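# Prepare the grinder for the work order without grinding

## Task

The previous shift left this grinder in an unknown state. Prepare it for the work order: enter into the control the settings that the work order and the machine card call for, dress the wheel, and adjust the gauge zero until the gauge gives the master shaft's diameter as stated on its certificate. No grinding cycle may run. At the end the machine and the bench must both be idle with no alarm standing, the wheel head must be at its rest position, nothing may sit on the centres or the rests, the guard must be shut, and the master shaft must lie in its cradle.

## Robot and tools

Robot: two UR12e-type arms, left_arm and right_arm, each carrying a Robotiq 140 mm two-finger gripper whose fingers can fold under sideways load. Each arm has six joints, always in this order: shoulder pan, shoulder lift, elbow, wrist 1, wrist 2, wrist 3. Bases: left_arm at (+0.044, +0.511, +0.238) m, right_arm at (+0.086, -0.451, +0.238) m.

Scene frame: origin at table height, midway between the nominal bases; +z up, +x out over the table, +y toward left_arm. The grinder sits behind the bases, toward -x, with its front facing the arms and its headstock toward -y. Results report end_effector_position (m), end_effector_quat_wxyz and velocities in this frame; the position is the point between the closed pads and may be off by a few cm. Also reported: Joint positions, Joint velocities, Joint targets (what each joint is currently commanded to), joint torques, Wrist force/torque in the gripper's own axes, Tool commands, object_status and position_measured for each gripper, plus a line per device.

Row layout (used by execute_actions and move): one flat list of 18 numbers, each in [-1, 1], covering both arms. Numbers 1-6 are left_arm joint offsets, 7-9 are left gripper position, force_limit, speed; 10-18 repeat that for right_arm. Joint numbers are offsets, not poses: they are added to the Joint targets as they stood when the call began (not to the previous row). Scale: 1.0 equals 1.481 rad for shoulder pan and lift, and 2.222 rad for elbow and the three wrists. An arm you want still gets six zeros. Gripper numbers are absolute commands: position +1 is fully open (140 mm), about -0.8 is pads touching, -1 closes until blocked; force_limit -1..+1 is roughly 14 to 58 N of pad force (a faster close squeezes harder); speed -1..+1 is roughly 30 to 250 mm/s. To leave a gripper unchanged, resend its previous three numbers. A grip has succeeded when object_status reads 2 (0 moving, 1 blocked while opening, 3 reached target or pads met).

execute_actions: {"actions": [one action], "cameras": [...]}. An action may contain "rows" (up to 15, each lasting 1/30 s), "steps" (1-450, default 15, at least one per row), "until" (ends early once device fields match, e.g. {"machine": {"state": "idle"}} or {"all": {"status": "ended"}}; numeric fields need a comparison such as [">=", 2]), and device commands under "machine" or "bench". After the last row each arm keeps heading toward that row's target. An empty actions list returns camera images.

move: "target" is one 18-number row, or a list of up to 15 rows, again offsets from the current Joint targets (every row in a list measured from the same starting targets). "speed" in rad/s for the fastest joint, 0.01-3.14, default 0.5. "blend" in rad rounds corners. "stop_force" (4-120 N) ends an arm's path on contact; use a low speed with it. "zero" chooses whether the force sensor is re-zeroed first. "blocking": false returns early. The result gains a "move:" line: done, off_target, moving, held, fault.
wait: {"seconds": 0-10}. stop: brakes a running move. zoom_image: camera (cam_low, cam_centres, cam_left_wrist, cam_right_wrist) and a pixel region [x0,y0,x1,y1], at most 504 each way. show_instructions: shows the reference pages (work order, machine card, certificate). zero_wrist_force: {"arm"}. read_manual: licence texts. finished_scene: {"scene": n}; ends the scene for good.

Machine commands go under "machine" as one object or a list of up to 8 run in sequence: guard (shut/open), quill (forward/back), page (setup/sizes/readings), register + value + write together to enter a number (lengths in mm, X values as diameters), and keys cycle_start, feed_hold, reset, home, gauge, dress, air_blast. {"machine": {"stop": true}} stops the device. Relevant registers include program, g54_z, wheel_d, sparkout_s, dress_depth, gauge_at, gauge_zero, size_1-3; aim_1-3 show the selected program's target diameters. dress needs guard shut, wheel head at rest, no alarm; gauge additionally needs a shaft clamped by the quill and a grinding program selected, and gives gauge_d. home returns the wheel head to rest. reset clears alarms (not wheel_burst). Bench: {"bench": {"measure": true}} reads a shaft lying still and untouched in both V blocks; about 12 s later readings goes up and no_1 etc. show values.

Result fields to watch: machine state (idle, running, done, alarm, busy, held), guard_state, guard_edge, quill_state, entry (taken or the refusal reason), alarm, and the shown page's registers; bench state, message, readings.

Avoid: any arm or shaft inside the guard's light curtain while a key runs (cell_fault); cycle_start (no grinding); the guard closing onto anything; dropping or knocking the master shaft off the table; hard presses, arm-to-arm contact, fault stops, excess torque on the wrist, and grabbing near the palm with narrow parts. Check the final state before finishing.

Each tool is called after "Emit:" in YAML: its name, and indented under it one key for each argument.

Reference images:

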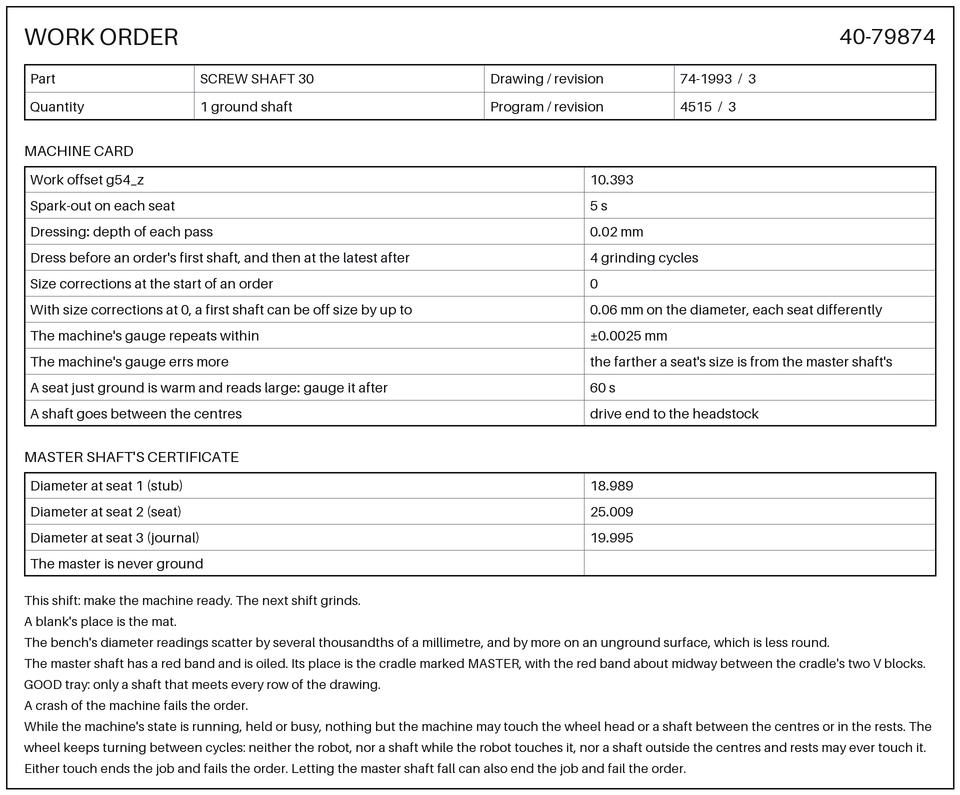

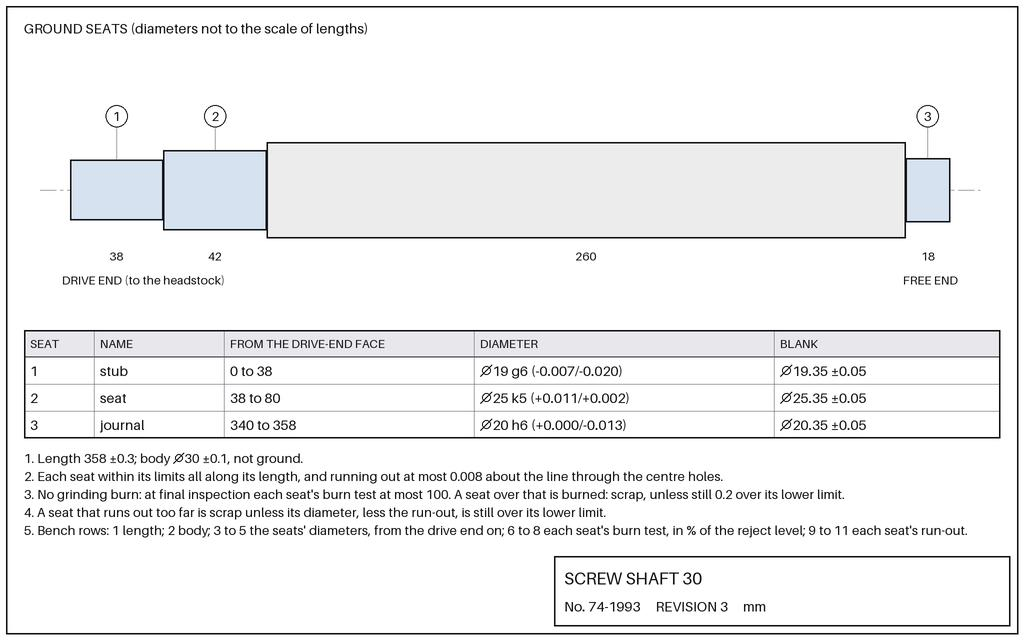

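## Session

Emit:
execute_actions:
  actions: []

Scene clock: 0.00 s.
left_arm: end_effector_position=(+0.5035, +1.0136, +0.1228) position_measured=3 object_status=3 end_effector_quat_wxyz=(-0.085, +0.967, +0.190, +0.149) | right_arm: end_effector_position=(+0.6981, -0.7755, +0.2108) position_measured=3 object_status=3 end_effector_quat_wxyz=(+0.091, +0.868, -0.465, +0.148)
Joint positions: left_arm=[0.558 -1.077 2.408 -3.243 -1.513 -2.979] | right_arm=[-0.726 -1.247 2.34 -2.991 -1.692 -2.859]
Joint velocities: within noise
Joint torques (N m): no reading
Wrist force (N): no reading
Wrist torque (N m): no reading
Wrist force, peak (N): no reading
Joint targets: left_arm=[0.558 -1.077 2.408 -3.243 -1.513 -2.979] | right_arm=[-0.726 -1.247 2.340 -2.991 -1.692 -2.859]
Tool commands: left_gripper/position=+1.0 left_gripper/force_limit=+1.0 left_gripper/speed=+1.0 right_gripper/position=+1.0 right_gripper/force_limit=+1.0 right_gripper/speed=+1.0
machine.setup: program=+4515 g54_z=+10.393 wheel_d=+294.365 sparkout_s=+5.0 dress_depth=+0.020 gauge_at=+1 gauge_zero=+0.420 program_revision=+3 since_dress=+9 stored1_number=+4515 stored1_revision=+3 stored2_number=+9000 stored2_revision=+1 stored3_number=+6686 stored3_revision=+4 stored4_number=+6046 stored4_revision=+5
machine: state=idle guard_state=shut guard_edge=clear quill_state=forward_empty guard_answer=taken quill_answer=taken page=setup entry=no_entry entries=0 alarm=no_alarm idle_s=3600 queue=idle queue_left=0
bench: message=nothing_yet readings=0 no_1=0.000 no_2=0.000 no_3=0.000 no_4=0.000 no_5=0.000 no_6=0 no_7=0 no_8=0 no_9=0.000 no_10=0.000 no_11=0.000

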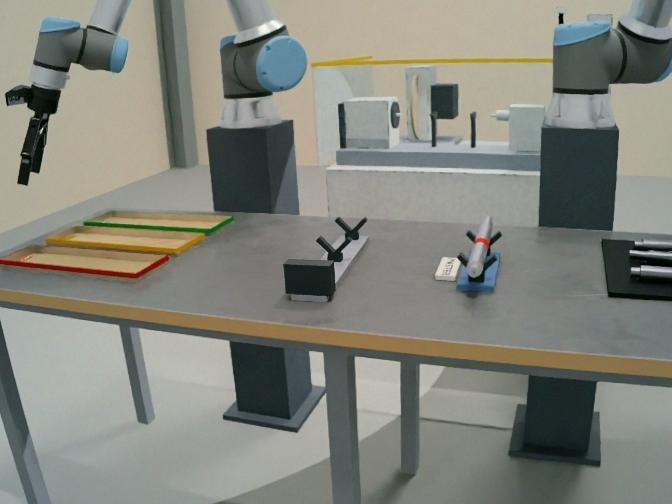

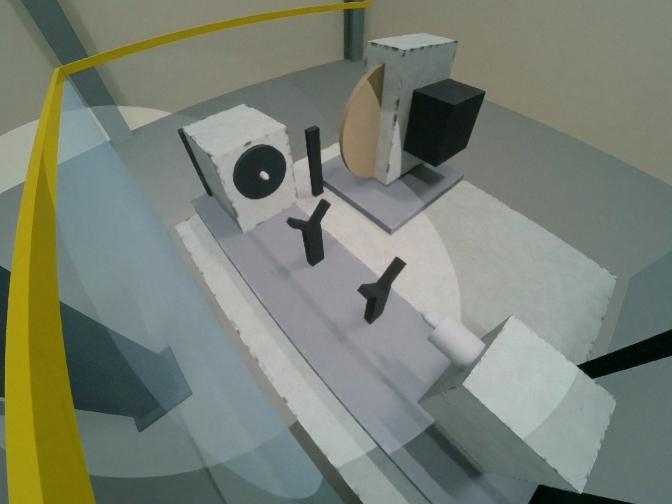

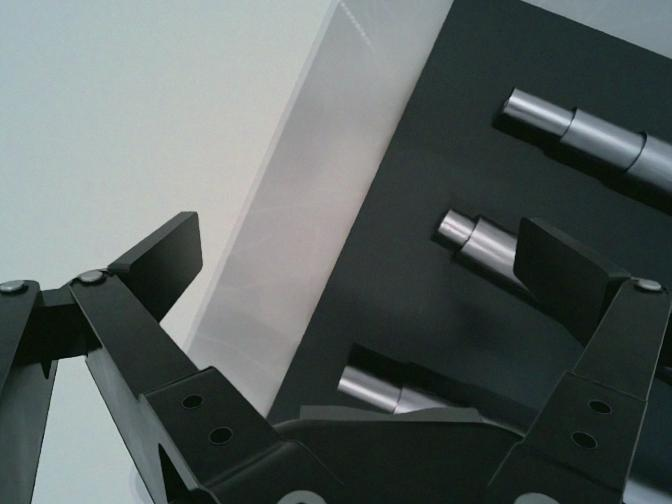

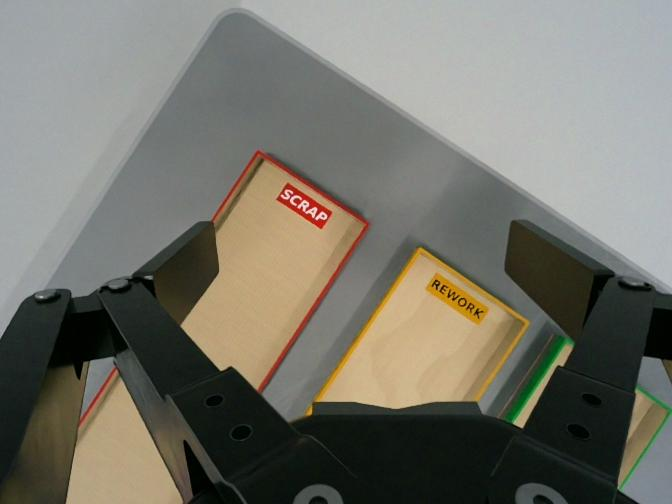

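Emit:
execute_actions:
  actions:
    - {"machine": {"page": "sizes"}, "steps": 5}

Emit:
execute_actions:
  actions:
    - {"machine": {"page": "readings"}, "steps": 5}

Emit:
zoom_image:
  camera: "cam_low"
  region: [200, 0, 672, 320]

Emit:
zoom_image:
  camera: "cam_centres"
  region: [150, 0, 620, 504]

Scene clock: 49.37 s.
left_arm: end_effector_position=(+0.5035, +1.0136, +0.1228) position_measured=3 object_status=3 end_effector_quat_wxyz=(-0.085, +0.967, +0.190, +0.149) | right_arm: end_effector_position=(+0.6981, -0.7755, +0.2108) position_measured=3 object_status=3 end_effector_quat_wxyz=(+0.091, +0.868, -0.465, +0.148)
Joint positions: left_arm=[0.558 -1.077 2.408 -3.243 -1.513 -2.979] | right_arm=[-0.726 -1.247 2.34 -2.991 -1.692 -2.859]
Joint torques (N m): left_arm=[0.5 -54.34 -16.28 -4.58 -0.78 -1.25] | right_arm=[0.55 -56.74 -28.54 -6 -0.9 -0.21]
Wrist force (N): left_arm=[0.5 -0.5 0.0] | right_arm=[-0.2 -0.1 0.4]
Wrist torque (N m): left_arm=[-0.11 -0.11 0.00] | right_arm=[-0.02 0.04 0.00]
Wrist force, peak (N): left_arm=[0.3 -0.7 0.0] | right_arm=[-0.6 0.1 0.7]
Joint targets: left_arm=[0.558 -1.077 2.408 -3.243 -1.513 -2.979] | right_arm=[-0.726 -1.247 2.340 -2.991 -1.692 -2.859]
Tool commands: left_gripper/position=+1.0 left_gripper/force_limit=+1.0 left_gripper/speed=+1.0 right_gripper/position=+1.0 right_gripper/force_limit=+1.0 right_gripper/speed=+1.0
machine.sizes: size_1=+0.000 size_2=+0.000 size_3=+0.000 aim_1=+18.986 aim_2=+25.006 aim_3=+19.994
machine: state=idle guard_state=shut guard_edge=clear quill_state=forward_empty guard_answer=taken quill_answer=taken page=sizes entry=no_entry entries=0 alarm=no_alarm idle_s=3649 queue=done queue_left=0
bench: message=nothing_yet readings=0 no_1=0.000 no_2=0.000 no_3=0.000 no_4=0.000 no_5=0.000 no_6=0 no_7=0 no_8=0 no_9=0.000 no_10=0.000 no_11=0.000

Scene clock: 49.73 s.
left_arm: end_effector_position=(+0.5035, +1.0136, +0.1228) position_measured=3 object_status=3 end_effector_quat_wxyz=(-0.085, +0.967, +0.190, +0.149) | right_arm: end_effector_position=(+0.6981, -0.7755, +0.2108) position_measured=3 object_status=3 end_effector_quat_wxyz=(+0.091, +0.868, -0.465, +0.148)
Joint positions: left_arm=[0.558 -1.077 2.408 -3.243 -1.513 -2.979] | right_arm=[-0.726 -1.247 2.34 -2.991 -1.692 -2.859]
Joint torques (N m): left_arm=[2.51 -55.26 -15.87 -4.64 -0.56 -1.1] | right_arm=[0.42 -57.17 -27.95 -5.86 -0.82 -0.18]
Wrist force (N): left_arm=[0.2 -0.4 0.0] | right_arm=[-0.1 0.1 0.3]
Wrist torque (N m): left_arm=[-0.08 -0.04 0.01] | right_arm=[0.02 0.01 0.00]
Wrist force, peak (N): left_arm=[0.3 -0.5 -0.1] | right_arm=[-0.3 0.1 0.4]
Joint targets: left_arm=[0.558 -1.077 2.408 -3.243 -1.513 -2.979] | right_arm=[-0.726 -1.247 2.340 -2.991 -1.692 -2.859]
Tool commands: left_gripper/position=+1.0 left_gripper/force_limit=+1.0 left_gripper/speed=+1.0 right_gripper/position=+1.0 right_gripper/force_limit=+1.0 right_gripper/speed=+1.0
machine.readings: gauge_d=+0.000 gauge_d_1=+0.000 gauge_d_2=+0.000 gauge_d_3=+0.000 pos_x=+0.000 pos_z=+0.000 load_peak=+0.0 cycles=+0
machine: state=idle guard_state=shut guard_edge=clear quill_state=forward_empty guard_answer=taken quill_answer=taken page=readings entry=no_entry entries=0 alarm=no_alarm idle_s=3649 queue=done queue_left=0
bench: message=nothing_yet readings=0 no_1=0.000 no_2=0.000 no_3=0.000 no_4=0.000 no_5=0.000 no_6=0 no_7=0 no_8=0 no_9=0.000 no_10=0.000 no_11=0.000

Scaled by 1.068 from the camera's 672x504 image, which has a finer 960x720 frame.
This view is cut from an older image: the scene may have changed since it was taken.

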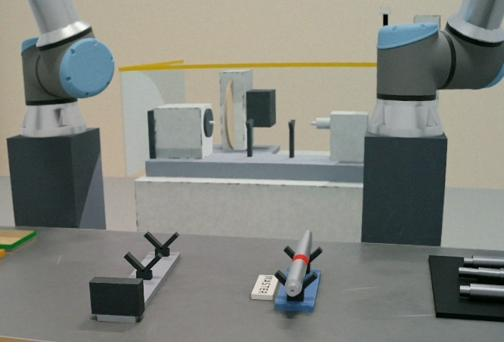

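Scaled by 1.000.
This view is cut from an older image: the scene may have changed since it was taken.

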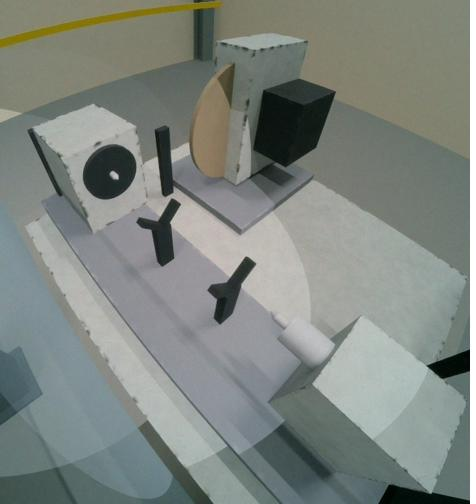

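Emit:
execute_actions:
  actions:
    - {"machine": {"dress": true}, "steps": 450, "until": {"machine": {"state": "idle"}}}

Scene clock: 69.63 s.
left_arm: end_effector_position=(+0.5035, +1.0136, +0.1228) position_measured=3 object_status=3 end_effector_quat_wxyz=(-0.085, +0.967, +0.190, +0.149) | right_arm: end_effector_position=(+0.6981, -0.7755, +0.2108) position_measured=3 object_status=3 end_effector_quat_wxyz=(+0.091, +0.868, -0.465, +0.148)
Joint positions: left_arm=[0.558 -1.077 2.408 -3.243 -1.513 -2.979] | right_arm=[-0.726 -1.247 2.34 -2.991 -1.692 -2.859]
Joint torques (N m): left_arm=[0.63 -54.23 -16.6 -4.54 -0.86 -1.76] | right_arm=[0.12 -58.19 -27.39 -5.86 -0.84 -0.2]
Wrist force (N): left_arm=[0.4 -0.2 0.0] | right_arm=[-0.1 -0.1 0.3]
Wrist torque (N m): left_arm=[-0.03 -0.08 0.00] | right_arm=[-0.03 0.02 0.00]
Wrist force, peak (N): left_arm=[0.1 -0.8 0.3] | right_arm=[-0.4 0.1 0.7]
Joint targets: left_arm=[0.558 -1.077 2.408 -3.243 -1.513 -2.979] | right_arm=[-0.726 -1.247 2.340 -2.991 -1.692 -2.859]
Tool commands: left_gripper/position=+1.0 left_gripper/force_limit=+1.0 left_gripper/speed=+1.0 right_gripper/position=+1.0 right_gripper/force_limit=+1.0 right_gripper/speed=+1.0
machine.readings: gauge_d=+0.000 gauge_d_1=+0.000 gauge_d_2=+0.000 gauge_d_3=+0.000 pos_x=+0.000 pos_z=-80.000 load_peak=+0.0 cycles=+0
machine: state=running guard_state=shut guard_edge=clear quill_state=forward_empty guard_answer=taken quill_answer=taken page=readings entry=taken entries=1 alarm=no_alarm idle_s=3669 queue=running queue_left=0
bench: message=nothing_yet readings=0 no_1=0.000 no_2=0.000 no_3=0.000 no_4=0.000 no_5=0.000 no_6=0 no_7=0 no_8=0 no_9=0.000 no_10=0.000 no_11=0.000

Emit:
wait:
  seconds: 10

Emit:
wait:
  seconds: 10

Scene clock: 82.70 s.
left_arm: end_effector_position=(+0.5035, +1.0136, +0.1228) position_measured=3 object_status=3 end_effector_quat_wxyz=(-0.085, +0.967, +0.190, +0.149) | right_arm: end_effector_position=(+0.6981, -0.7755, +0.2108) position_measured=3 object_status=3 end_effector_quat_wxyz=(+0.091, +0.868, -0.465, +0.148)
Joint positions: left_arm=[0.558 -1.077 2.408 -3.243 -1.513 -2.979] | right_arm=[-0.726 -1.247 2.34 -2.991 -1.692 -2.859]
Joint torques (N m): left_arm=[1.51 -53.35 -16.29 -4.62 -0.93 -2.12] | right_arm=[-0.22 -59.04 -27.06 -5.97 -0.86 -0.16]
Wrist force (N): left_arm=[0.3 -0.4 0.1] | right_arm=[0.1 0.2 0.4]
Wrist torque (N m): left_arm=[-0.08 -0.06 0.00] | right_arm=[0.04 -0.03 0.00]
Wrist force, peak (N): left_arm=[0.5 -0.8 -0.1] | right_arm=[0.0 -0.1 0.8]
Joint targets: left_arm=[0.558 -1.077 2.408 -3.243 -1.513 -2.979] | right_arm=[-0.726 -1.247 2.340 -2.991 -1.692 -2.859]
Tool commands: left_gripper/position=+1.0 left_gripper/force_limit=+1.0 left_gripper/speed=+1.0 right_gripper/position=+1.0 right_gripper/force_limit=+1.0 right_gripper/speed=+1.0
machine.readings: gauge_d=+0.000 gauge_d_1=+0.000 gauge_d_2=+0.000 gauge_d_3=+0.000 pos_x=+0.000 pos_z=+0.000 load_peak=+0.0 cycles=+0
machine: state=idle guard_state=shut guard_edge=clear quill_state=forward_empty guard_answer=taken quill_answer=taken page=readings entry=taken entries=1 alarm=no_alarm idle_s=3682 queue=done queue_left=0
bench: message=nothing_yet readings=0 no_1=0.000 no_2=0.000 no_3=0.000 no_4=0.000 no_5=0.000 no_6=0 no_7=0 no_8=0 no_9=0.000 no_10=0.000 no_11=0.000
wait: 10.00 s

Scene clock: 92.70 s.
left_arm: end_effector_position=(+0.5035, +1.0136, +0.1228) position_measured=3 object_status=3 end_effector_quat_wxyz=(-0.085, +0.967, +0.190, +0.149) | right_arm: end_effector_position=(+0.6981, -0.7755, +0.2108) position_measured=3 object_status=3 end_effector_quat_wxyz=(+0.091, +0.868, -0.465, +0.148)
Joint positions: left_arm=[0.558 -1.077 2.408 -3.243 -1.513 -2.979] | right_arm=[-0.726 -1.247 2.34 -2.991 -1.692 -2.859]
Joint torques (N m): left_arm=[1.82 -54.4 -16.76 -4.68 -0.92 -2.33] | right_arm=[-0.17 -57.26 -26.73 -6 -0.87 -0.11]
Wrist force (N): left_arm=[0.4 -0.4 -0.1] | right_arm=[-0.1 -0.2 0.2]
Wrist torque (N m): left_arm=[-0.09 -0.09 0.00] | right_arm=[-0.05 0.03 0.00]
Wrist force, peak (N): left_arm=[0.6 -0.7 0.1] | right_arm=[-0.4 0.0 0.8]
Joint targets: left_arm=[0.558 -1.077 2.408 -3.243 -1.513 -2.979] | right_arm=[-0.726 -1.247 2.340 -2.991 -1.692 -2.859]
Tool commands: left_gripper/position=+1.0 left_gripper/force_limit=+1.0 left_gripper/speed=+1.0 right_gripper/position=+1.0 right_gripper/force_limit=+1.0 right_gripper/speed=+1.0
machine.readings: gauge_d=+0.000 gauge_d_1=+0.000 gauge_d_2=+0.000 gauge_d_3=+0.000 pos_x=+0.000 pos_z=+0.000 load_peak=+0.0 cycles=+0
machine: state=idle guard_state=shut guard_edge=clear quill_state=forward_empty guard_answer=taken quill_answer=taken page=readings entry=taken entries=1 alarm=no_alarm idle_s=3692 queue=done queue_left=0
bench: message=nothing_yet readings=0 no_1=0.000 no_2=0.000 no_3=0.000 no_4=0.000 no_5=0.000 no_6=0 no_7=0 no_8=0 no_9=0.000 no_10=0.000 no_11=0.000
wait: 10.00 s

Emit:
execute_actions:
  actions:
    - {"machine": [{"page": "setup"}, {"quill": "back"}, {"air_blast": true}, {"guard": "open"}], "steps": 400, "until": {"machine": {"queue": "done"}}}

Scene clock: 103.93 s.
left_arm: end_effector_position=(+0.5035, +1.0136, +0.1228) position_measured=3 object_status=3 end_effector_quat_wxyz=(-0.085, +0.967, +0.190, +0.149) | right_arm: end_effector_position=(+0.6981, -0.7755, +0.2108) position_measured=3 object_status=3 end_effector_quat_wxyz=(+0.091, +0.868, -0.465, +0.148)
Joint positions: left_arm=[0.558 -1.077 2.408 -3.243 -1.513 -2.979] | right_arm=[-0.726 -1.247 2.34 -2.991 -1.692 -2.859]
Joint torques (N m): left_arm=[0.74 -53.57 -16.95 -4.71 -1.06 -2.55] | right_arm=[0.94 -57.29 -26.45 -5.66 -0.98 -0.21]
Wrist force (N): left_arm=[0.4 -0.4 -0.2] | right_arm=[-0.1 -0.1 0.5]
Wrist torque (N m): left_arm=[-0.09 -0.09 0.00] | right_arm=[-0.02 0.01 0.00]
Wrist force, peak (N): left_arm=[0.6 -0.6 -0.1] | right_arm=[-0.3 -0.3 0.8]
Joint targets: left_arm=[0.558 -1.077 2.408 -3.243 -1.513 -2.979] | right_arm=[-0.726 -1.247 2.340 -2.991 -1.692 -2.859]
Tool commands: left_gripper/position=+1.0 left_gripper/force_limit=+1.0 left_gripper/speed=+1.0 right_gripper/position=+1.0 right_gripper/force_limit=+1.0 right_gripper/speed=+1.0
machine.setup: program=+4515 g54_z=+10.393 wheel_d=+294.285 sparkout_s=+5.0 dress_depth=+0.020 gauge_at=+1 gauge_zero=+0.420 program_revision=+3 since_dress=+0 stored1_number=+4515 stored1_revision=+3 stored2_number=+9000 stored2_revision=+1 stored3_number=+6686 stored3_revision=+4 stored4_number=+6046 stored4_revision=+5
machine: state=idle guard_state=open guard_edge=clear quill_state=back guard_answer=taken quill_answer=taken page=setup entry=taken entries=2 alarm=no_alarm idle_s=3703 queue=done queue_left=0
bench: message=nothing_yet readings=0 no_1=0.000 no_2=0.000 no_3=0.000 no_4=0.000 no_5=0.000 no_6=0 no_7=0 no_8=0 no_9=0.000 no_10=0.000 no_11=0.000

Emit:
move:
  target: [-0.9959,-0.5564,-0.0608,0.5851,-0.0261,-0.4932,1,1,1,0,0,0,0,0,0,1,1,1]
  speed: 0.7
  cameras: ["cam_low","cam_centres","cam_left_wrist"]

Scene clock: 123.70 s.
left_arm: end_effector_position=(+0.4539, +0.2500, +0.4502) position_measured=3 object_status=3 end_effector_quat_wxyz=(+0.000, +1.000, +0.000, +0.000) | right_arm: end_effector_position=(+0.6981, -0.7755, +0.2108) position_measured=3 object_status=3 end_effector_quat_wxyz=(+0.091, +0.868, -0.465, +0.148)
Joint positions: left_arm=[-0.917 -1.901 2.273 -1.943 -1.571 -4.075] | right_arm=[-0.726 -1.247 2.34 -2.991 -1.692 -2.859]
Joint torques (N m): left_arm=[-18.29 -37.4 -52.22 -2.51 -4.16 -3.72] | right_arm=[-0.23 -59.13 -26.07 -5.77 -1.12 -0.07]
Wrist force (N): left_arm=[0.0 -0.6 -0.1] | right_arm=[0.0 0.2 0.7]
Wrist torque (N m): left_arm=[-0.31 -0.04 0.10] | right_arm=[0.04 -0.01 0.00]
Wrist force, peak (N): left_arm=[-1.8 -3.3 1.0] | right_arm=[-0.1 -0.1 1.0]
Joint targets: left_arm=[-0.917 -1.901 2.273 -1.943 -1.571 -4.075] | right_arm=[-0.726 -1.247 2.340 -2.991 -1.692 -2.859]
machine.setup: program=+4515 g54_z=+10.393 wheel_d=+294.285 sparkout_s=+5.0 dress_depth=+0.020 gauge_at=+1 gauge_zero=+0.420 program_revision=+3 since_dress=+0 stored1_number=+4515 stored1_revision=+3 stored2_number=+9000 stored2_revision=+1 stored3_number=+6686 stored3_revision=+4 stored4_number=+6046 stored4_revision=+5
machine: state=idle guard_state=open guard_edge=clear quill_state=back guard_answer=taken quill_answer=taken page=setup entry=taken entries=2 alarm=no_alarm idle_s=3722 queue=done queue_left=0
bench: message=nothing_yet readings=0 no_1=0.000 no_2=0.000 no_3=0.000 no_4=0.000 no_5=0.000 no_6=0 no_7=0 no_8=0 no_9=0.000 no_10=0.000 no_11=0.000
move: done
Images, in order (width x height): cam_low 672x504, cam_centres 672x504, cam_left_wrist 672x504.

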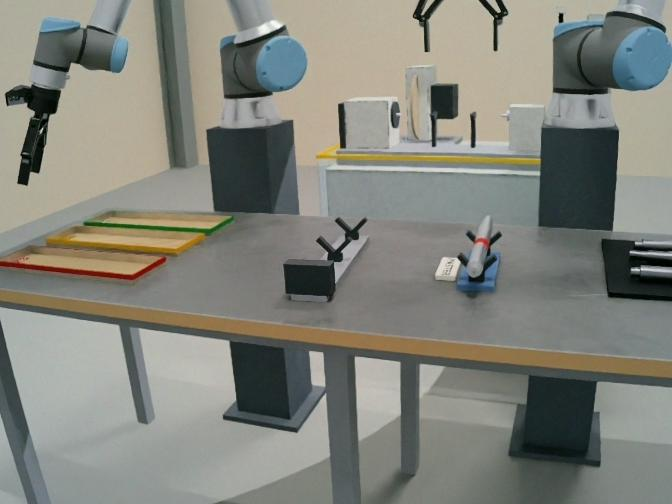

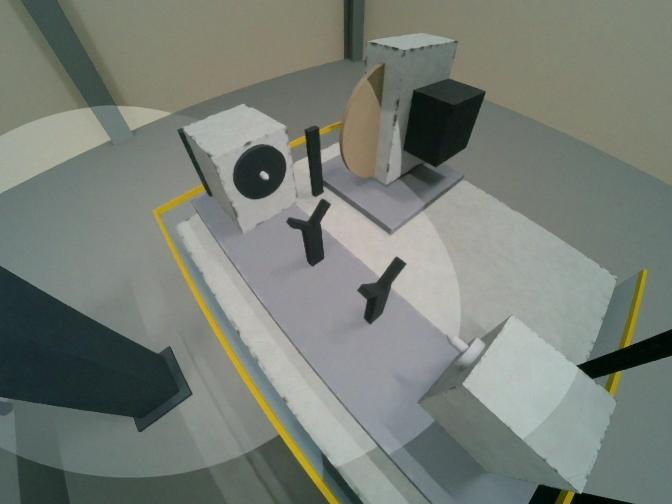

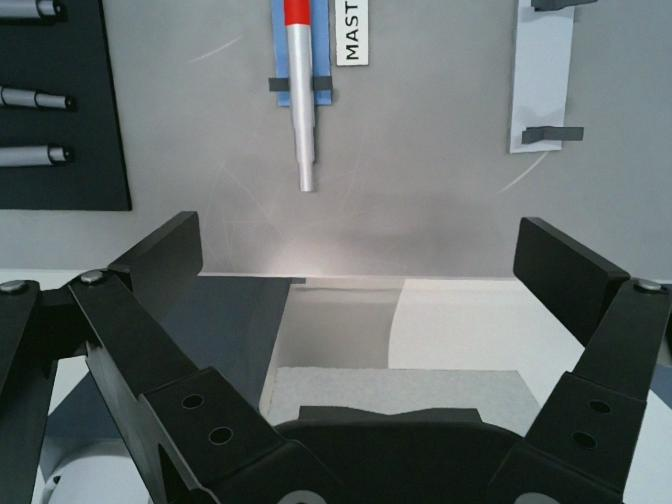

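Emit:
move:
  target: [0.2363,0.2957,-0.0804,-0.1166,0,0.1575,1,1,1,0,0,0,0,0,0,1,1,1]
  speed: 0.5
  cameras: ["cam_low","cam_left_wrist"]

Scene clock: 144.70 s.
left_arm: end_effector_position=(+0.6797, +0.2996, +0.3503) position_measured=3 object_status=3 end_effector_quat_wxyz=(+0.000, +1.000, +0.000, +0.000) | right_arm: end_effector_position=(+0.6981, -0.7755, +0.2108) position_measured=3 object_status=3 end_effector_quat_wxyz=(+0.091, +0.868, -0.465, +0.148)
Joint positions: left_arm=[-0.567 -1.464 2.094 -2.202 -1.571 -3.725] | right_arm=[-0.726 -1.247 2.34 -2.991 -1.692 -2.859]
Joint torques (N m): left_arm=[21.94 -29.91 -45.9 -6.21 -1.42 3.81] | right_arm=[2.23 -57.34 -25.85 -5.8 -1.32 -0.09]
Wrist force (N): left_arm=[-0.2 -0.5 -0.4] | right_arm=[-0.2 -0.4 0.6]
Wrist torque (N m): left_arm=[-0.21 -0.15 -0.16] | right_arm=[-0.09 0.03 0.00]
Wrist force, peak (N): left_arm=[2.7 -1.3 1.7] | right_arm=[0.0 -0.1 1.1]
Joint targets: left_arm=[-0.567 -1.463 2.094 -2.202 -1.571 -3.725] | right_arm=[-0.726 -1.247 2.340 -2.991 -1.692 -2.859]
machine.setup: program=+4515 g54_z=+10.393 wheel_d=+294.285 sparkout_s=+5.0 dress_depth=+0.020 gauge_at=+1 gauge_zero=+0.420 program_revision=+3 since_dress=+0 stored1_number=+4515 stored1_revision=+3 stored2_number=+9000 stored2_revision=+1 stored3_number=+6686 stored3_revision=+4 stored4_number=+6046 stored4_revision=+5
machine: state=idle guard_state=open guard_edge=clear quill_state=back guard_answer=taken quill_answer=taken page=setup entry=taken entries=2 alarm=no_alarm idle_s=3743 queue=done queue_left=0
bench: message=nothing_yet readings=0 no_1=0.000 no_2=0.000 no_3=0.000 no_4=0.000 no_5=0.000 no_6=0 no_7=0 no_8=0 no_9=0.000 no_10=0.000 no_11=0.000
move: done
Images, in order (width x height): cam_low 672x504, cam_left_wrist 672x504.

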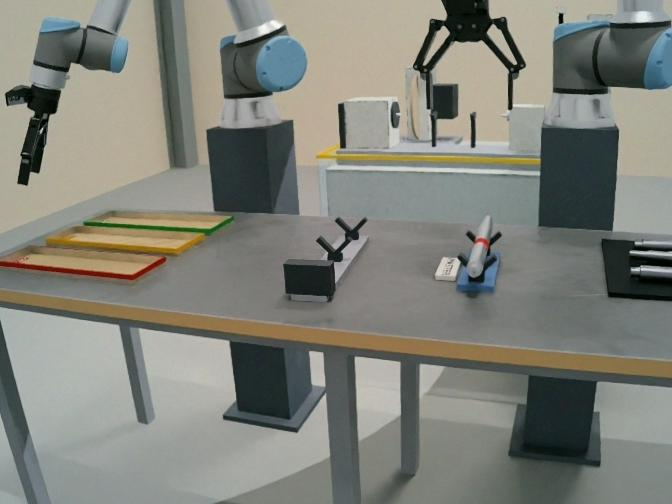

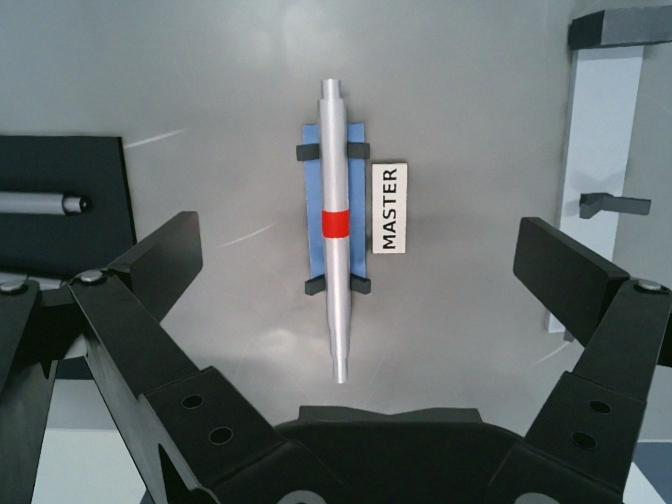

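Emit:
move:
  target: [-0.9001,-0.3288,-0.0423,0.2619,0,0.5063,1,1,1,0,0,0,0,0,0,1,1,1]
  speed: 0.7

Emit:
move:
  target: [-0.6874,-0.0263,-0.0540,0.0711,0,0.5566,1,1,1,0,0,0,0,0,0,1,1,1]
  speed: 0.7
  cameras: ["cam_low","cam_centres","cam_left_wrist"]

Scene clock: 192.40 s.
left_arm: end_effector_position=(+0.0506, +0.0161, +0.6186) position_measured=3 object_status=3 end_effector_quat_wxyz=(+0.000, -0.335, +0.942, +0.000) | right_arm: end_effector_position=(+0.6981, -0.7755, +0.2108) position_measured=3 object_status=3 end_effector_quat_wxyz=(+0.091, +0.868, -0.465, +0.148)
Joint positions: left_arm=[-1.9 -1.95 2 -1.62 -1.571 -2.6] | right_arm=[-0.726 -1.247 2.34 -2.991 -1.692 -2.859]
Joint torques (N m): left_arm=[-21.13 -32.16 -55.36 -2.86 1.5 4.33] | right_arm=[0.29 -58.91 -24.61 -5.86 -1.33 -0.18]
Wrist force (N): left_arm=[0.2 -0.7 -0.6] | right_arm=[0.0 -0.3 0.6]
Wrist torque (N m): left_arm=[-0.31 -0.15 -0.13] | right_arm=[-0.07 0.00 0.00]
Wrist force, peak (N): left_arm=[1.5 -3.6 1.1] | right_arm=[0.1 0.0 1.3]
Joint targets: left_arm=[-1.900 -1.950 2.000 -1.620 -1.571 -2.600] | right_arm=[-0.726 -1.247 2.340 -2.991 -1.692 -2.859]
machine.setup: program=+4515 g54_z=+10.393 wheel_d=+294.285 sparkout_s=+5.0 dress_depth=+0.020 gauge_at=+1 gauge_zero=+0.420 program_revision=+3 since_dress=+0 stored1_number=+4515 stored1_revision=+3 stored2_number=+9000 stored2_revision=+1 stored3_number=+6686 stored3_revision=+4 stored4_number=+6046 stored4_revision=+5
machine: state=idle guard_state=open guard_edge=clear quill_state=back guard_answer=taken quill_answer=taken page=setup entry=taken entries=2 alarm=no_alarm idle_s=3790 queue=done queue_left=0
bench: message=nothing_yet readings=0 no_1=0.000 no_2=0.000 no_3=0.000 no_4=0.000 no_5=0.000 no_6=0 no_7=0 no_8=0 no_9=0.000 no_10=0.000 no_11=0.000
move: done

Scene clock: 194.93 s.
left_arm: end_effector_position=(-0.3500, +0.2506, +0.7002) position_measured=3 object_status=3 end_effector_quat_wxyz=(+0.000, +0.707, +0.707, +0.000) | right_arm: end_effector_position=(+0.6981, -0.7755, +0.2108) position_measured=3 object_status=3 end_effector_quat_wxyz=(+0.091, +0.868, -0.465, +0.148)
Joint positions: left_arm=[-2.918 -1.989 1.88 -1.462 -1.571 -1.364] | right_arm=[-0.726 -1.247 2.34 -2.991 -1.692 -2.859]
Joint torques (N m): left_arm=[-20.05 -29.13 -55.21 -2.8 1.57 4.67] | right_arm=[0.33 -58.94 -25.26 -5.98 -1.62 0]
Wrist force (N): left_arm=[0.5 -0.3 -0.6] | right_arm=[0.0 -0.1 0.8]
Wrist torque (N m): left_arm=[-0.17 -0.16 -0.17] | right_arm=[-0.04 0.00 0.00]
Wrist force, peak (N): left_arm=[2.5 -1.3 -1.5] | right_arm=[-0.3 0.1 1.1]
Joint targets: left_arm=[-2.919 -1.989 1.880 -1.462 -1.571 -1.363] | right_arm=[-0.726 -1.247 2.340 -2.991 -1.692 -2.859]
machine.setup: program=+4515 g54_z=+10.393 wheel_d=+294.285 sparkout_s=+5.0 dress_depth=+0.020 gauge_at=+1 gauge_zero=+0.420 program_revision=+3 since_dress=+0 stored1_number=+4515 stored1_revision=+3 stored2_number=+9000 stored2_revision=+1 stored3_number=+6686 stored3_revision=+4 stored4_number=+6046 stored4_revision=+5
machine: state=idle guard_state=open guard_edge=clear quill_state=back guard_answer=taken quill_answer=taken page=setup entry=taken entries=2 alarm=no_alarm idle_s=3793 queue=done queue_left=0
bench: message=nothing_yet readings=0 no_1=0.000 no_2=0.000 no_3=0.000 no_4=0.000 no_5=0.000 no_6=0 no_7=0 no_8=0 no_9=0.000 no_10=0.000 no_11=0.000
move: done
Images, in order (width x height): cam_low 672x504, cam_centres 672x504, cam_left_wrist 672x504.

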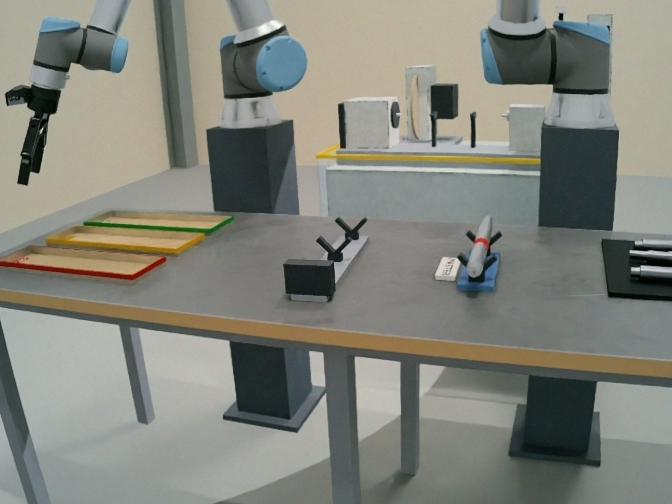

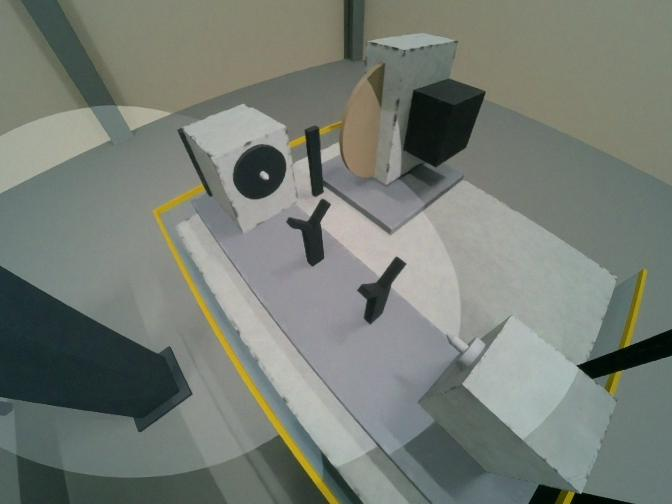

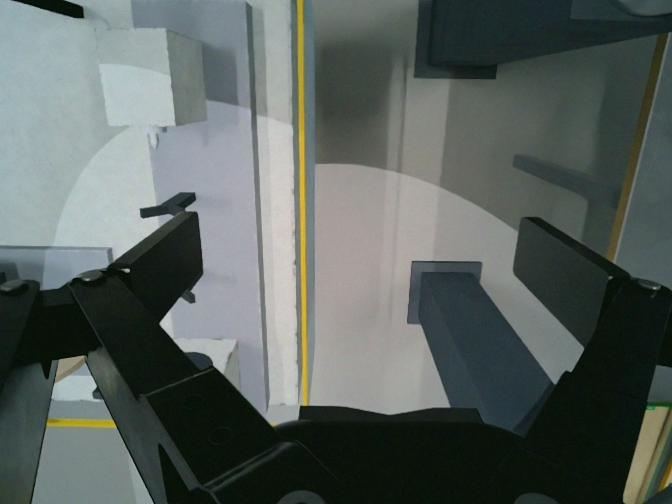

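Emit:
move:
  target: [0.0447,0.3111,-0.1660,-0.0413,0,0.0293,1,1,1,0,0,0,0,0,0,1,1,1]
  speed: 0.5
  cameras: ["cam_low","cam_centres","cam_left_wrist"]

Scene clock: 208.80 s.
left_arm: end_effector_position=(-0.5997, +0.1505, +0.7001) position_measured=3 object_status=3 end_effector_quat_wxyz=(+0.000, +0.707, +0.707, +0.000) | right_arm: end_effector_position=(+0.6981, -0.7755, +0.2108) position_measured=3 object_status=3 end_effector_quat_wxyz=(+0.091, +0.868, -0.465, +0.148)
Joint positions: left_arm=[-2.852 -1.529 1.512 -1.553 -1.571 -1.298] | right_arm=[-0.726 -1.247 2.34 -2.991 -1.692 -2.859]
Joint torques (N m): left_arm=[22.48 -34.95 -56.63 -6.14 1.65 3.47] | right_arm=[1.77 -58.88 -24.41 -5.99 -1.8 -0.04]
Wrist force (N): left_arm=[0.4 -0.8 -0.6] | right_arm=[0.0 -0.1 0.8]
Wrist torque (N m): left_arm=[-0.25 -0.12 -0.08] | right_arm=[-0.02 -0.01 0.00]
Wrist force, peak (N): left_arm=[-1.0 -3.4 -0.3] | right_arm=[-0.2 0.1 1.3]
Joint targets: left_arm=[-2.852 -1.529 1.512 -1.554 -1.571 -1.298] | right_arm=[-0.726 -1.247 2.340 -2.991 -1.692 -2.859]
machine.setup: program=+4515 g54_z=+10.393 wheel_d=+294.285 sparkout_s=+5.0 dress_depth=+0.020 gauge_at=+1 gauge_zero=+0.420 program_revision=+3 since_dress=+0 stored1_number=+4515 stored1_revision=+3 stored2_number=+9000 stored2_revision=+1 stored3_number=+6686 stored3_revision=+4 stored4_number=+6046 stored4_revision=+5
machine: state=idle guard_state=open guard_edge=clear quill_state=back guard_answer=taken quill_answer=taken page=setup entry=taken entries=2 alarm=no_alarm idle_s=3807 queue=done queue_left=0
bench: message=nothing_yet readings=0 no_1=0.000 no_2=0.000 no_3=0.000 no_4=0.000 no_5=0.000 no_6=0 no_7=0 no_8=0 no_9=0.000 no_10=0.000 no_11=0.000
move: done
Images, in order (width x height): cam_low 672x504, cam_centres 672x504, cam_left_wrist 672x504.

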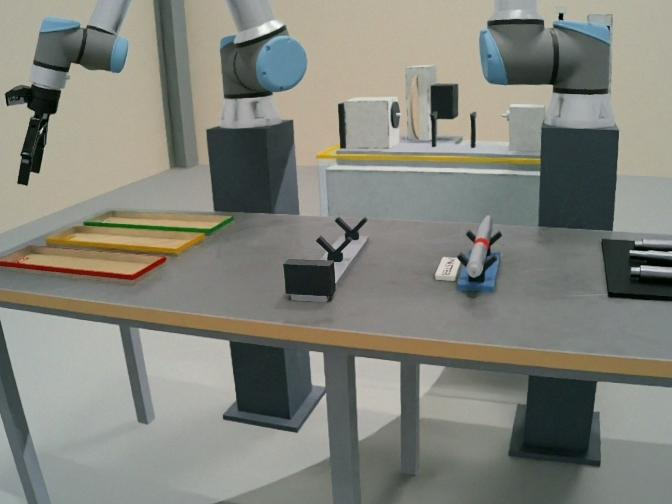

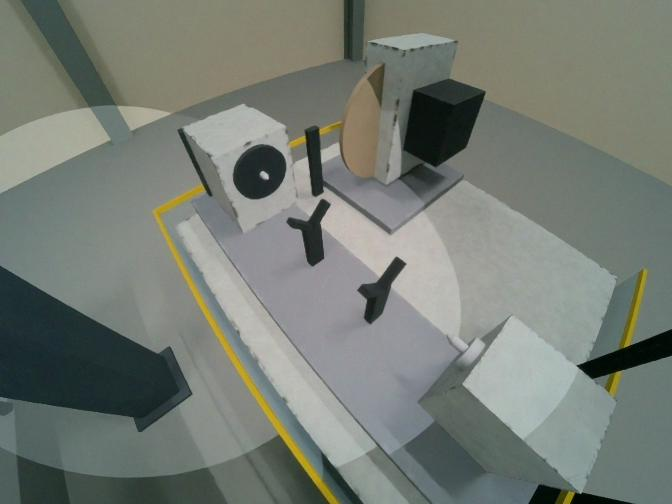

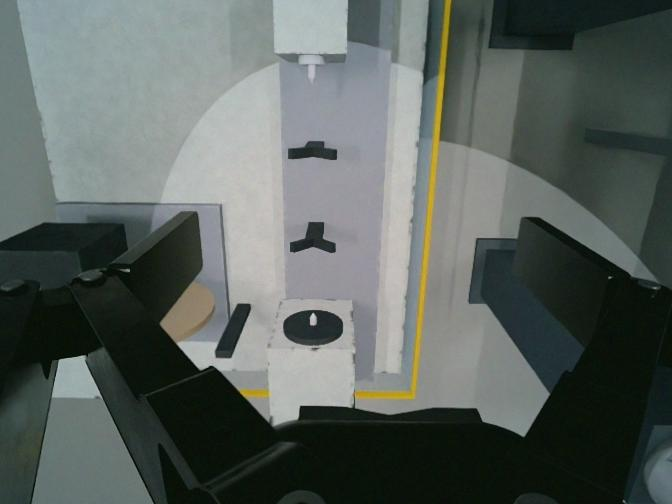

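Emit:
move:
  target: [0.0363,0.1072,0.1215,-0.1928,0,0.0245,1,1,1,0,0,0,0,0,0,1,1,1]
  speed: 0.4
  cameras: ["cam_centres","cam_left_wrist"]

Scene clock: 229.20 s.
left_arm: end_effector_position=(-0.6257, +0.1007, +0.4499) position_measured=3 object_status=3 end_effector_quat_wxyz=(+0.000, +0.707, +0.707, +0.000) | right_arm: end_effector_position=(+0.6981, -0.7755, +0.2108) position_measured=3 object_status=3 end_effector_quat_wxyz=(+0.091, +0.868, -0.465, +0.148)
Joint positions: left_arm=[-2.799 -1.37 1.781 -1.982 -1.571 -1.244] | right_arm=[-0.726 -1.247 2.34 -2.991 -1.692 -2.859]
Joint torques (N m): left_arm=[21.78 -44.23 -34.38 -6.31 1.21 3.64] | right_arm=[0.71 -58.74 -23.79 -6.26 -1.69 -0.13]
Wrist force (N): left_arm=[0.3 -0.2 -0.8] | right_arm=[0.1 0.0 0.7]
Wrist torque (N m): left_arm=[-0.14 -0.13 -0.07] | right_arm=[0.00 -0.02 0.00]
Wrist force, peak (N): left_arm=[0.8 -0.1 -3.6] | right_arm=[-0.3 -0.4 1.2]
Joint targets: left_arm=[-2.799 -1.370 1.781 -1.982 -1.571 -1.244] | right_arm=[-0.726 -1.247 2.340 -2.991 -1.692 -2.859]
machine.setup: program=+4515 g54_z=+10.393 wheel_d=+294.285 sparkout_s=+5.0 dress_depth=+0.020 gauge_at=+1 gauge_zero=+0.420 program_revision=+3 since_dress=+0 stored1_number=+4515 stored1_revision=+3 stored2_number=+9000 stored2_revision=+1 stored3_number=+6686 stored3_revision=+4 stored4_number=+6046 stored4_revision=+5
machine: state=idle guard_state=open guard_edge=clear quill_state=back guard_answer=taken quill_answer=taken page=setup entry=taken entries=2 alarm=no_alarm idle_s=3827 queue=done queue_left=0
bench: message=nothing_yet readings=0 no_1=0.000 no_2=0.000 no_3=0.000 no_4=0.000 no_5=0.000 no_6=0 no_7=0 no_8=0 no_9=0.000 no_10=0.000 no_11=0.000
move: done
Images, in order (width x height): cam_centres 672x504, cam_left_wrist 672x504.

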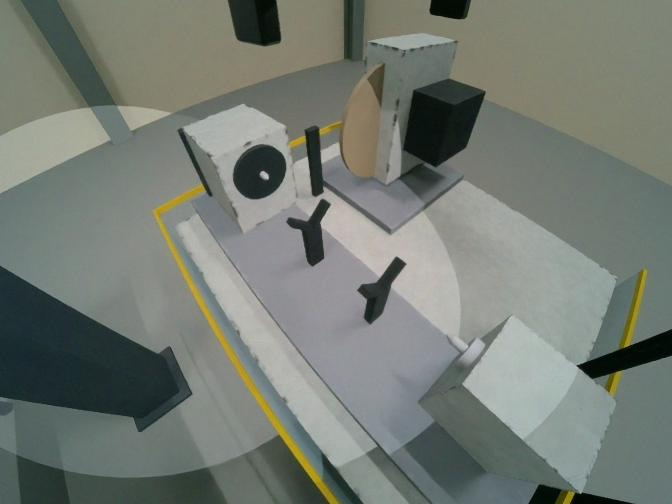

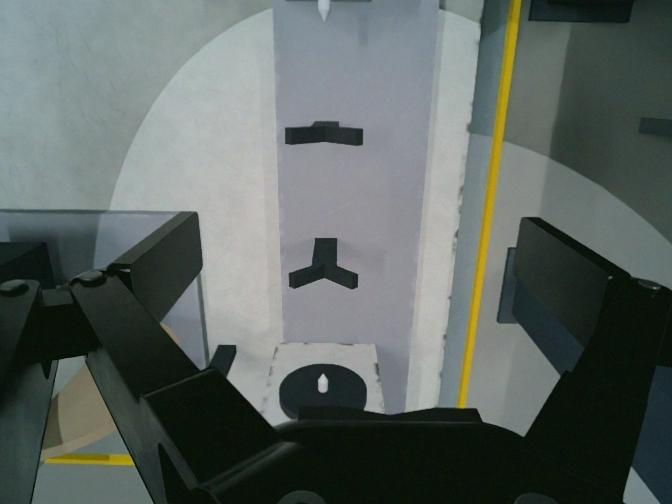

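Emit:
move:
  target: [0.6070,-0.3916,0.0986,0.1629,0,-0.6103,1,1,1,0,0,0,0,0,0,1,1,1]
  speed: 0.8

Emit:
move:
  target: [0.8434,0.3278,0.1511,-0.3699,0,-0.5574,1,1,1,0,0,0,0,0,0,1,1,1]
  speed: 0.8
  cameras: ["cam_low","cam_left_wrist"]

Scene clock: 264.80 s.
left_arm: end_effector_position=(+0.0508, +0.0159, +0.6183) position_measured=3 object_status=3 end_effector_quat_wxyz=(+0.001, -0.335, +0.942, +0.001) | right_arm: end_effector_position=(+0.6981, -0.7755, +0.2108) position_measured=3 object_status=3 end_effector_quat_wxyz=(+0.091, +0.868, -0.465, +0.148)
Joint positions: left_arm=[-1.9 -1.95 2.001 -1.62 -1.571 -2.6] | right_arm=[-0.726 -1.247 2.34 -2.991 -1.692 -2.859]
Joint torques (N m): left_arm=[23.94 -29.85 -38.57 -3.04 1.04 -3.54] | right_arm=[1.31 -58.31 -23.08 -5.98 -1.74 -0.06]
Wrist force (N): left_arm=[0.5 -0.8 -0.6] | right_arm=[0.1 -0.2 1.2]
Wrist torque (N m): left_arm=[-0.35 -0.21 0.09] | right_arm=[-0.06 -0.03 0.01]
Wrist force, peak (N): left_arm=[2.6 -3.5 0.7] | right_arm=[-0.1 -0.2 1.6]
Joint targets: left_arm=[-1.899 -1.950 2.001 -1.620 -1.571 -2.600] | right_arm=[-0.726 -1.247 2.340 -2.991 -1.692 -2.859]
machine.setup: program=+4515 g54_z=+10.393 wheel_d=+294.285 sparkout_s=+5.0 dress_depth=+0.020 gauge_at=+1 gauge_zero=+0.420 program_revision=+3 since_dress=+0 stored1_number=+4515 stored1_revision=+3 stored2_number=+9000 stored2_revision=+1 stored3_number=+6686 stored3_revision=+4 stored4_number=+6046 stored4_revision=+5
machine: state=idle guard_state=open guard_edge=clear quill_state=back guard_answer=taken quill_answer=taken page=setup entry=taken entries=2 alarm=no_alarm idle_s=3862 queue=done queue_left=0
bench: message=nothing_yet readings=0 no_1=0.000 no_2=0.000 no_3=0.000 no_4=0.000 no_5=0.000 no_6=0 no_7=0 no_8=0 no_9=0.000 no_10=0.000 no_11=0.000
move: done

Scene clock: 267.13 s.
left_arm: end_effector_position=(+0.5856, +0.3061, +0.2498) position_measured=3 object_status=3 end_effector_quat_wxyz=(+0.000, +1.000, +0.015, +0.000) | right_arm: end_effector_position=(+0.6981, -0.7755, +0.2108) position_measured=3 object_status=3 end_effector_quat_wxyz=(+0.091, +0.868, -0.465, +0.148)
Joint positions: left_arm=[-0.65 -1.464 2.336 -2.442 -1.571 -3.838] | right_arm=[-0.726 -1.247 2.34 -2.991 -1.692 -2.859]
Joint torques (N m): left_arm=[18.29 -25.87 -23.31 -6.7 1.19 -3.18] | right_arm=[1.34 -58.51 -22.92 -6.01 -1.72 0.12]
Wrist force (N): left_arm=[0.1 -0.9 -0.6] | right_arm=[-0.2 -0.3 1.0]
Wrist torque (N m): left_arm=[-0.30 -0.13 0.06] | right_arm=[-0.08 0.03 0.00]
Wrist force, peak (N): left_arm=[1.8 -4.7 1.6] | right_arm=[0.1 -0.6 1.2]
Joint targets: left_arm=[-0.650 -1.464 2.336 -2.442 -1.571 -3.838] | right_arm=[-0.726 -1.247 2.340 -2.991 -1.692 -2.859]
machine.setup: program=+4515 g54_z=+10.393 wheel_d=+294.285 sparkout_s=+5.0 dress_depth=+0.020 gauge_at=+1 gauge_zero=+0.420 program_revision=+3 since_dress=+0 stored1_number=+4515 stored1_revision=+3 stored2_number=+9000 stored2_revision=+1 stored3_number=+6686 stored3_revision=+4 stored4_number=+6046 stored4_revision=+5
machine: state=idle guard_state=open guard_edge=clear quill_state=back guard_answer=taken quill_answer=taken page=setup entry=taken entries=2 alarm=no_alarm idle_s=3864 queue=done queue_left=0
bench: message=nothing_yet readings=0 no_1=0.000 no_2=0.000 no_3=0.000 no_4=0.000 no_5=0.000 no_6=0 no_7=0 no_8=0 no_9=0.000 no_10=0.000 no_11=0.000
move: done
Images, in order (width x height): cam_low 672x504, cam_left_wrist 672x504.

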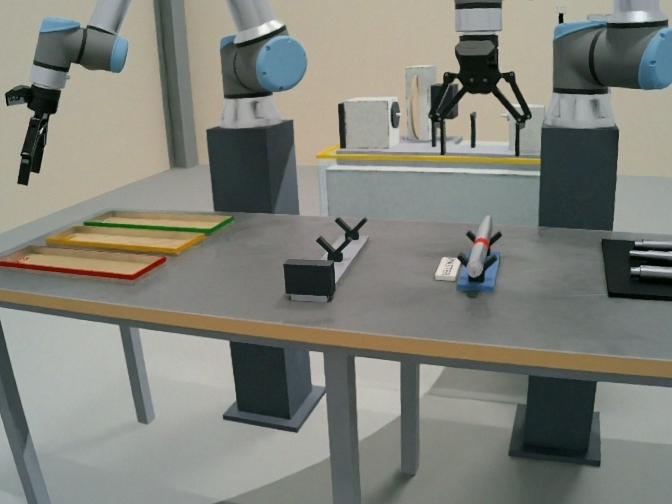

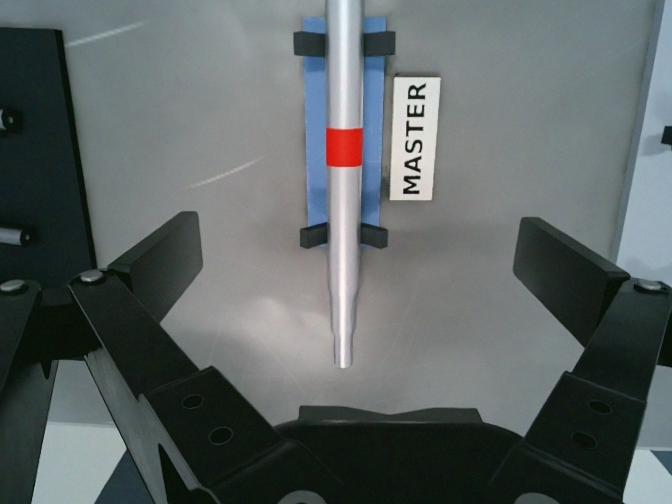

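Emit:
move:
  target: [0.0024,0.2344,0.0282,-0.1847,0,0.001,1,1,1,0,0,0,0,0,0,1,1,1]
  speed: 0.2
  stop_force: 15
  cameras: ["cam_low","cam_left_wrist"]

Scene clock: 280.17 s.
left_arm: end_effector_position=(+0.5854, +0.3089, +0.0810) position_measured=3 object_status=3 end_effector_quat_wxyz=(+0.000, +1.000, +0.016, +0.000) | right_arm: end_effector_position=(+0.6981, -0.7755, +0.2108) position_measured=3 object_status=3 end_effector_quat_wxyz=(+0.091, +0.868, -0.465, +0.148)
Joint positions: left_arm=[-0.647 -1.117 2.399 -2.852 -1.571 -3.836] | right_arm=[-0.726 -1.247 2.34 -2.991 -1.692 -2.859]
Joint torques (N m): left_arm=[22.2 -35.79 -7.91 -6.62 0.94 3.74] | right_arm=[1.32 -57.68 -22.66 -5.84 -1.76 -0.27]
Wrist force (N): left_arm=[0.1 -0.8 -0.3] | right_arm=[0.0 -0.1 1.3]
Wrist torque (N m): left_arm=[-0.28 -0.10 -0.11] | right_arm=[-0.04 -0.01 0.01]
Wrist force, peak (N): left_arm=[0.0 -0.8 -1.6] | right_arm=[-0.2 -0.2 1.4]
Joint targets: left_arm=[-0.647 -1.117 2.399 -2.852 -1.571 -3.836] | right_arm=[-0.726 -1.247 2.340 -2.991 -1.692 -2.859]
machine.setup: program=+4515 g54_z=+10.393 wheel_d=+294.285 sparkout_s=+5.0 dress_depth=+0.020 gauge_at=+1 gauge_zero=+0.420 program_revision=+3 since_dress=+0 stored1_number=+4515 stored1_revision=+3 stored2_number=+9000 stored2_revision=+1 stored3_number=+6686 stored3_revision=+4 stored4_number=+6046 stored4_revision=+5
machine: state=idle guard_state=open guard_edge=clear quill_state=back guard_answer=taken quill_answer=taken page=setup entry=taken entries=2 alarm=no_alarm idle_s=3877 queue=done queue_left=0
bench: message=nothing_yet readings=0 no_1=0.000 no_2=0.000 no_3=0.000 no_4=0.000 no_5=0.000 no_6=0 no_7=0 no_8=0 no_9=0.000 no_10=0.000 no_11=0.000
move: done
Images, in order (width x height): cam_low 672x504, cam_left_wrist 672x504.

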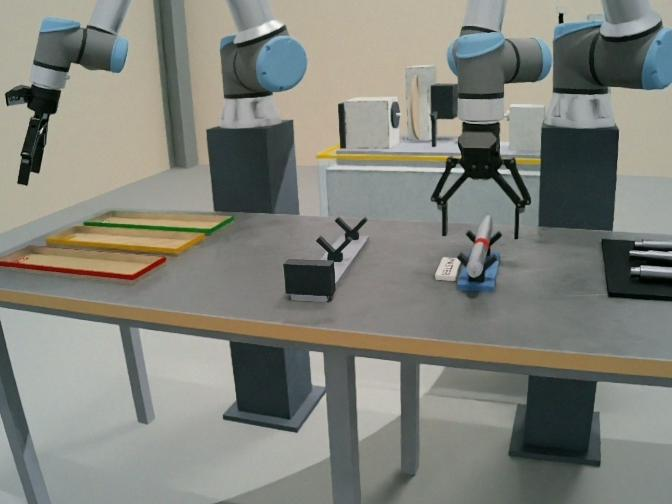

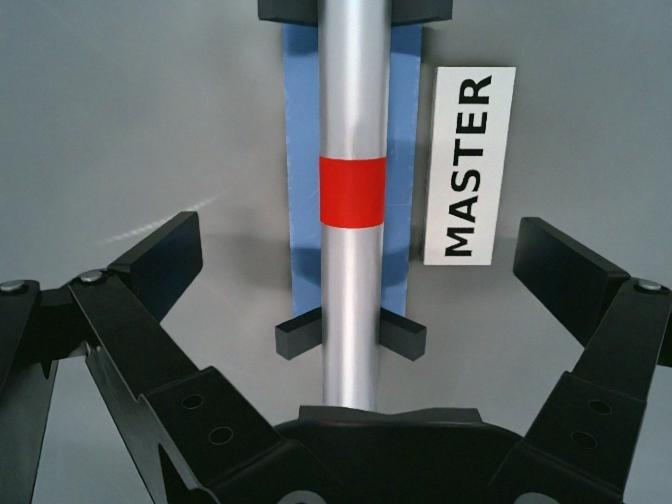

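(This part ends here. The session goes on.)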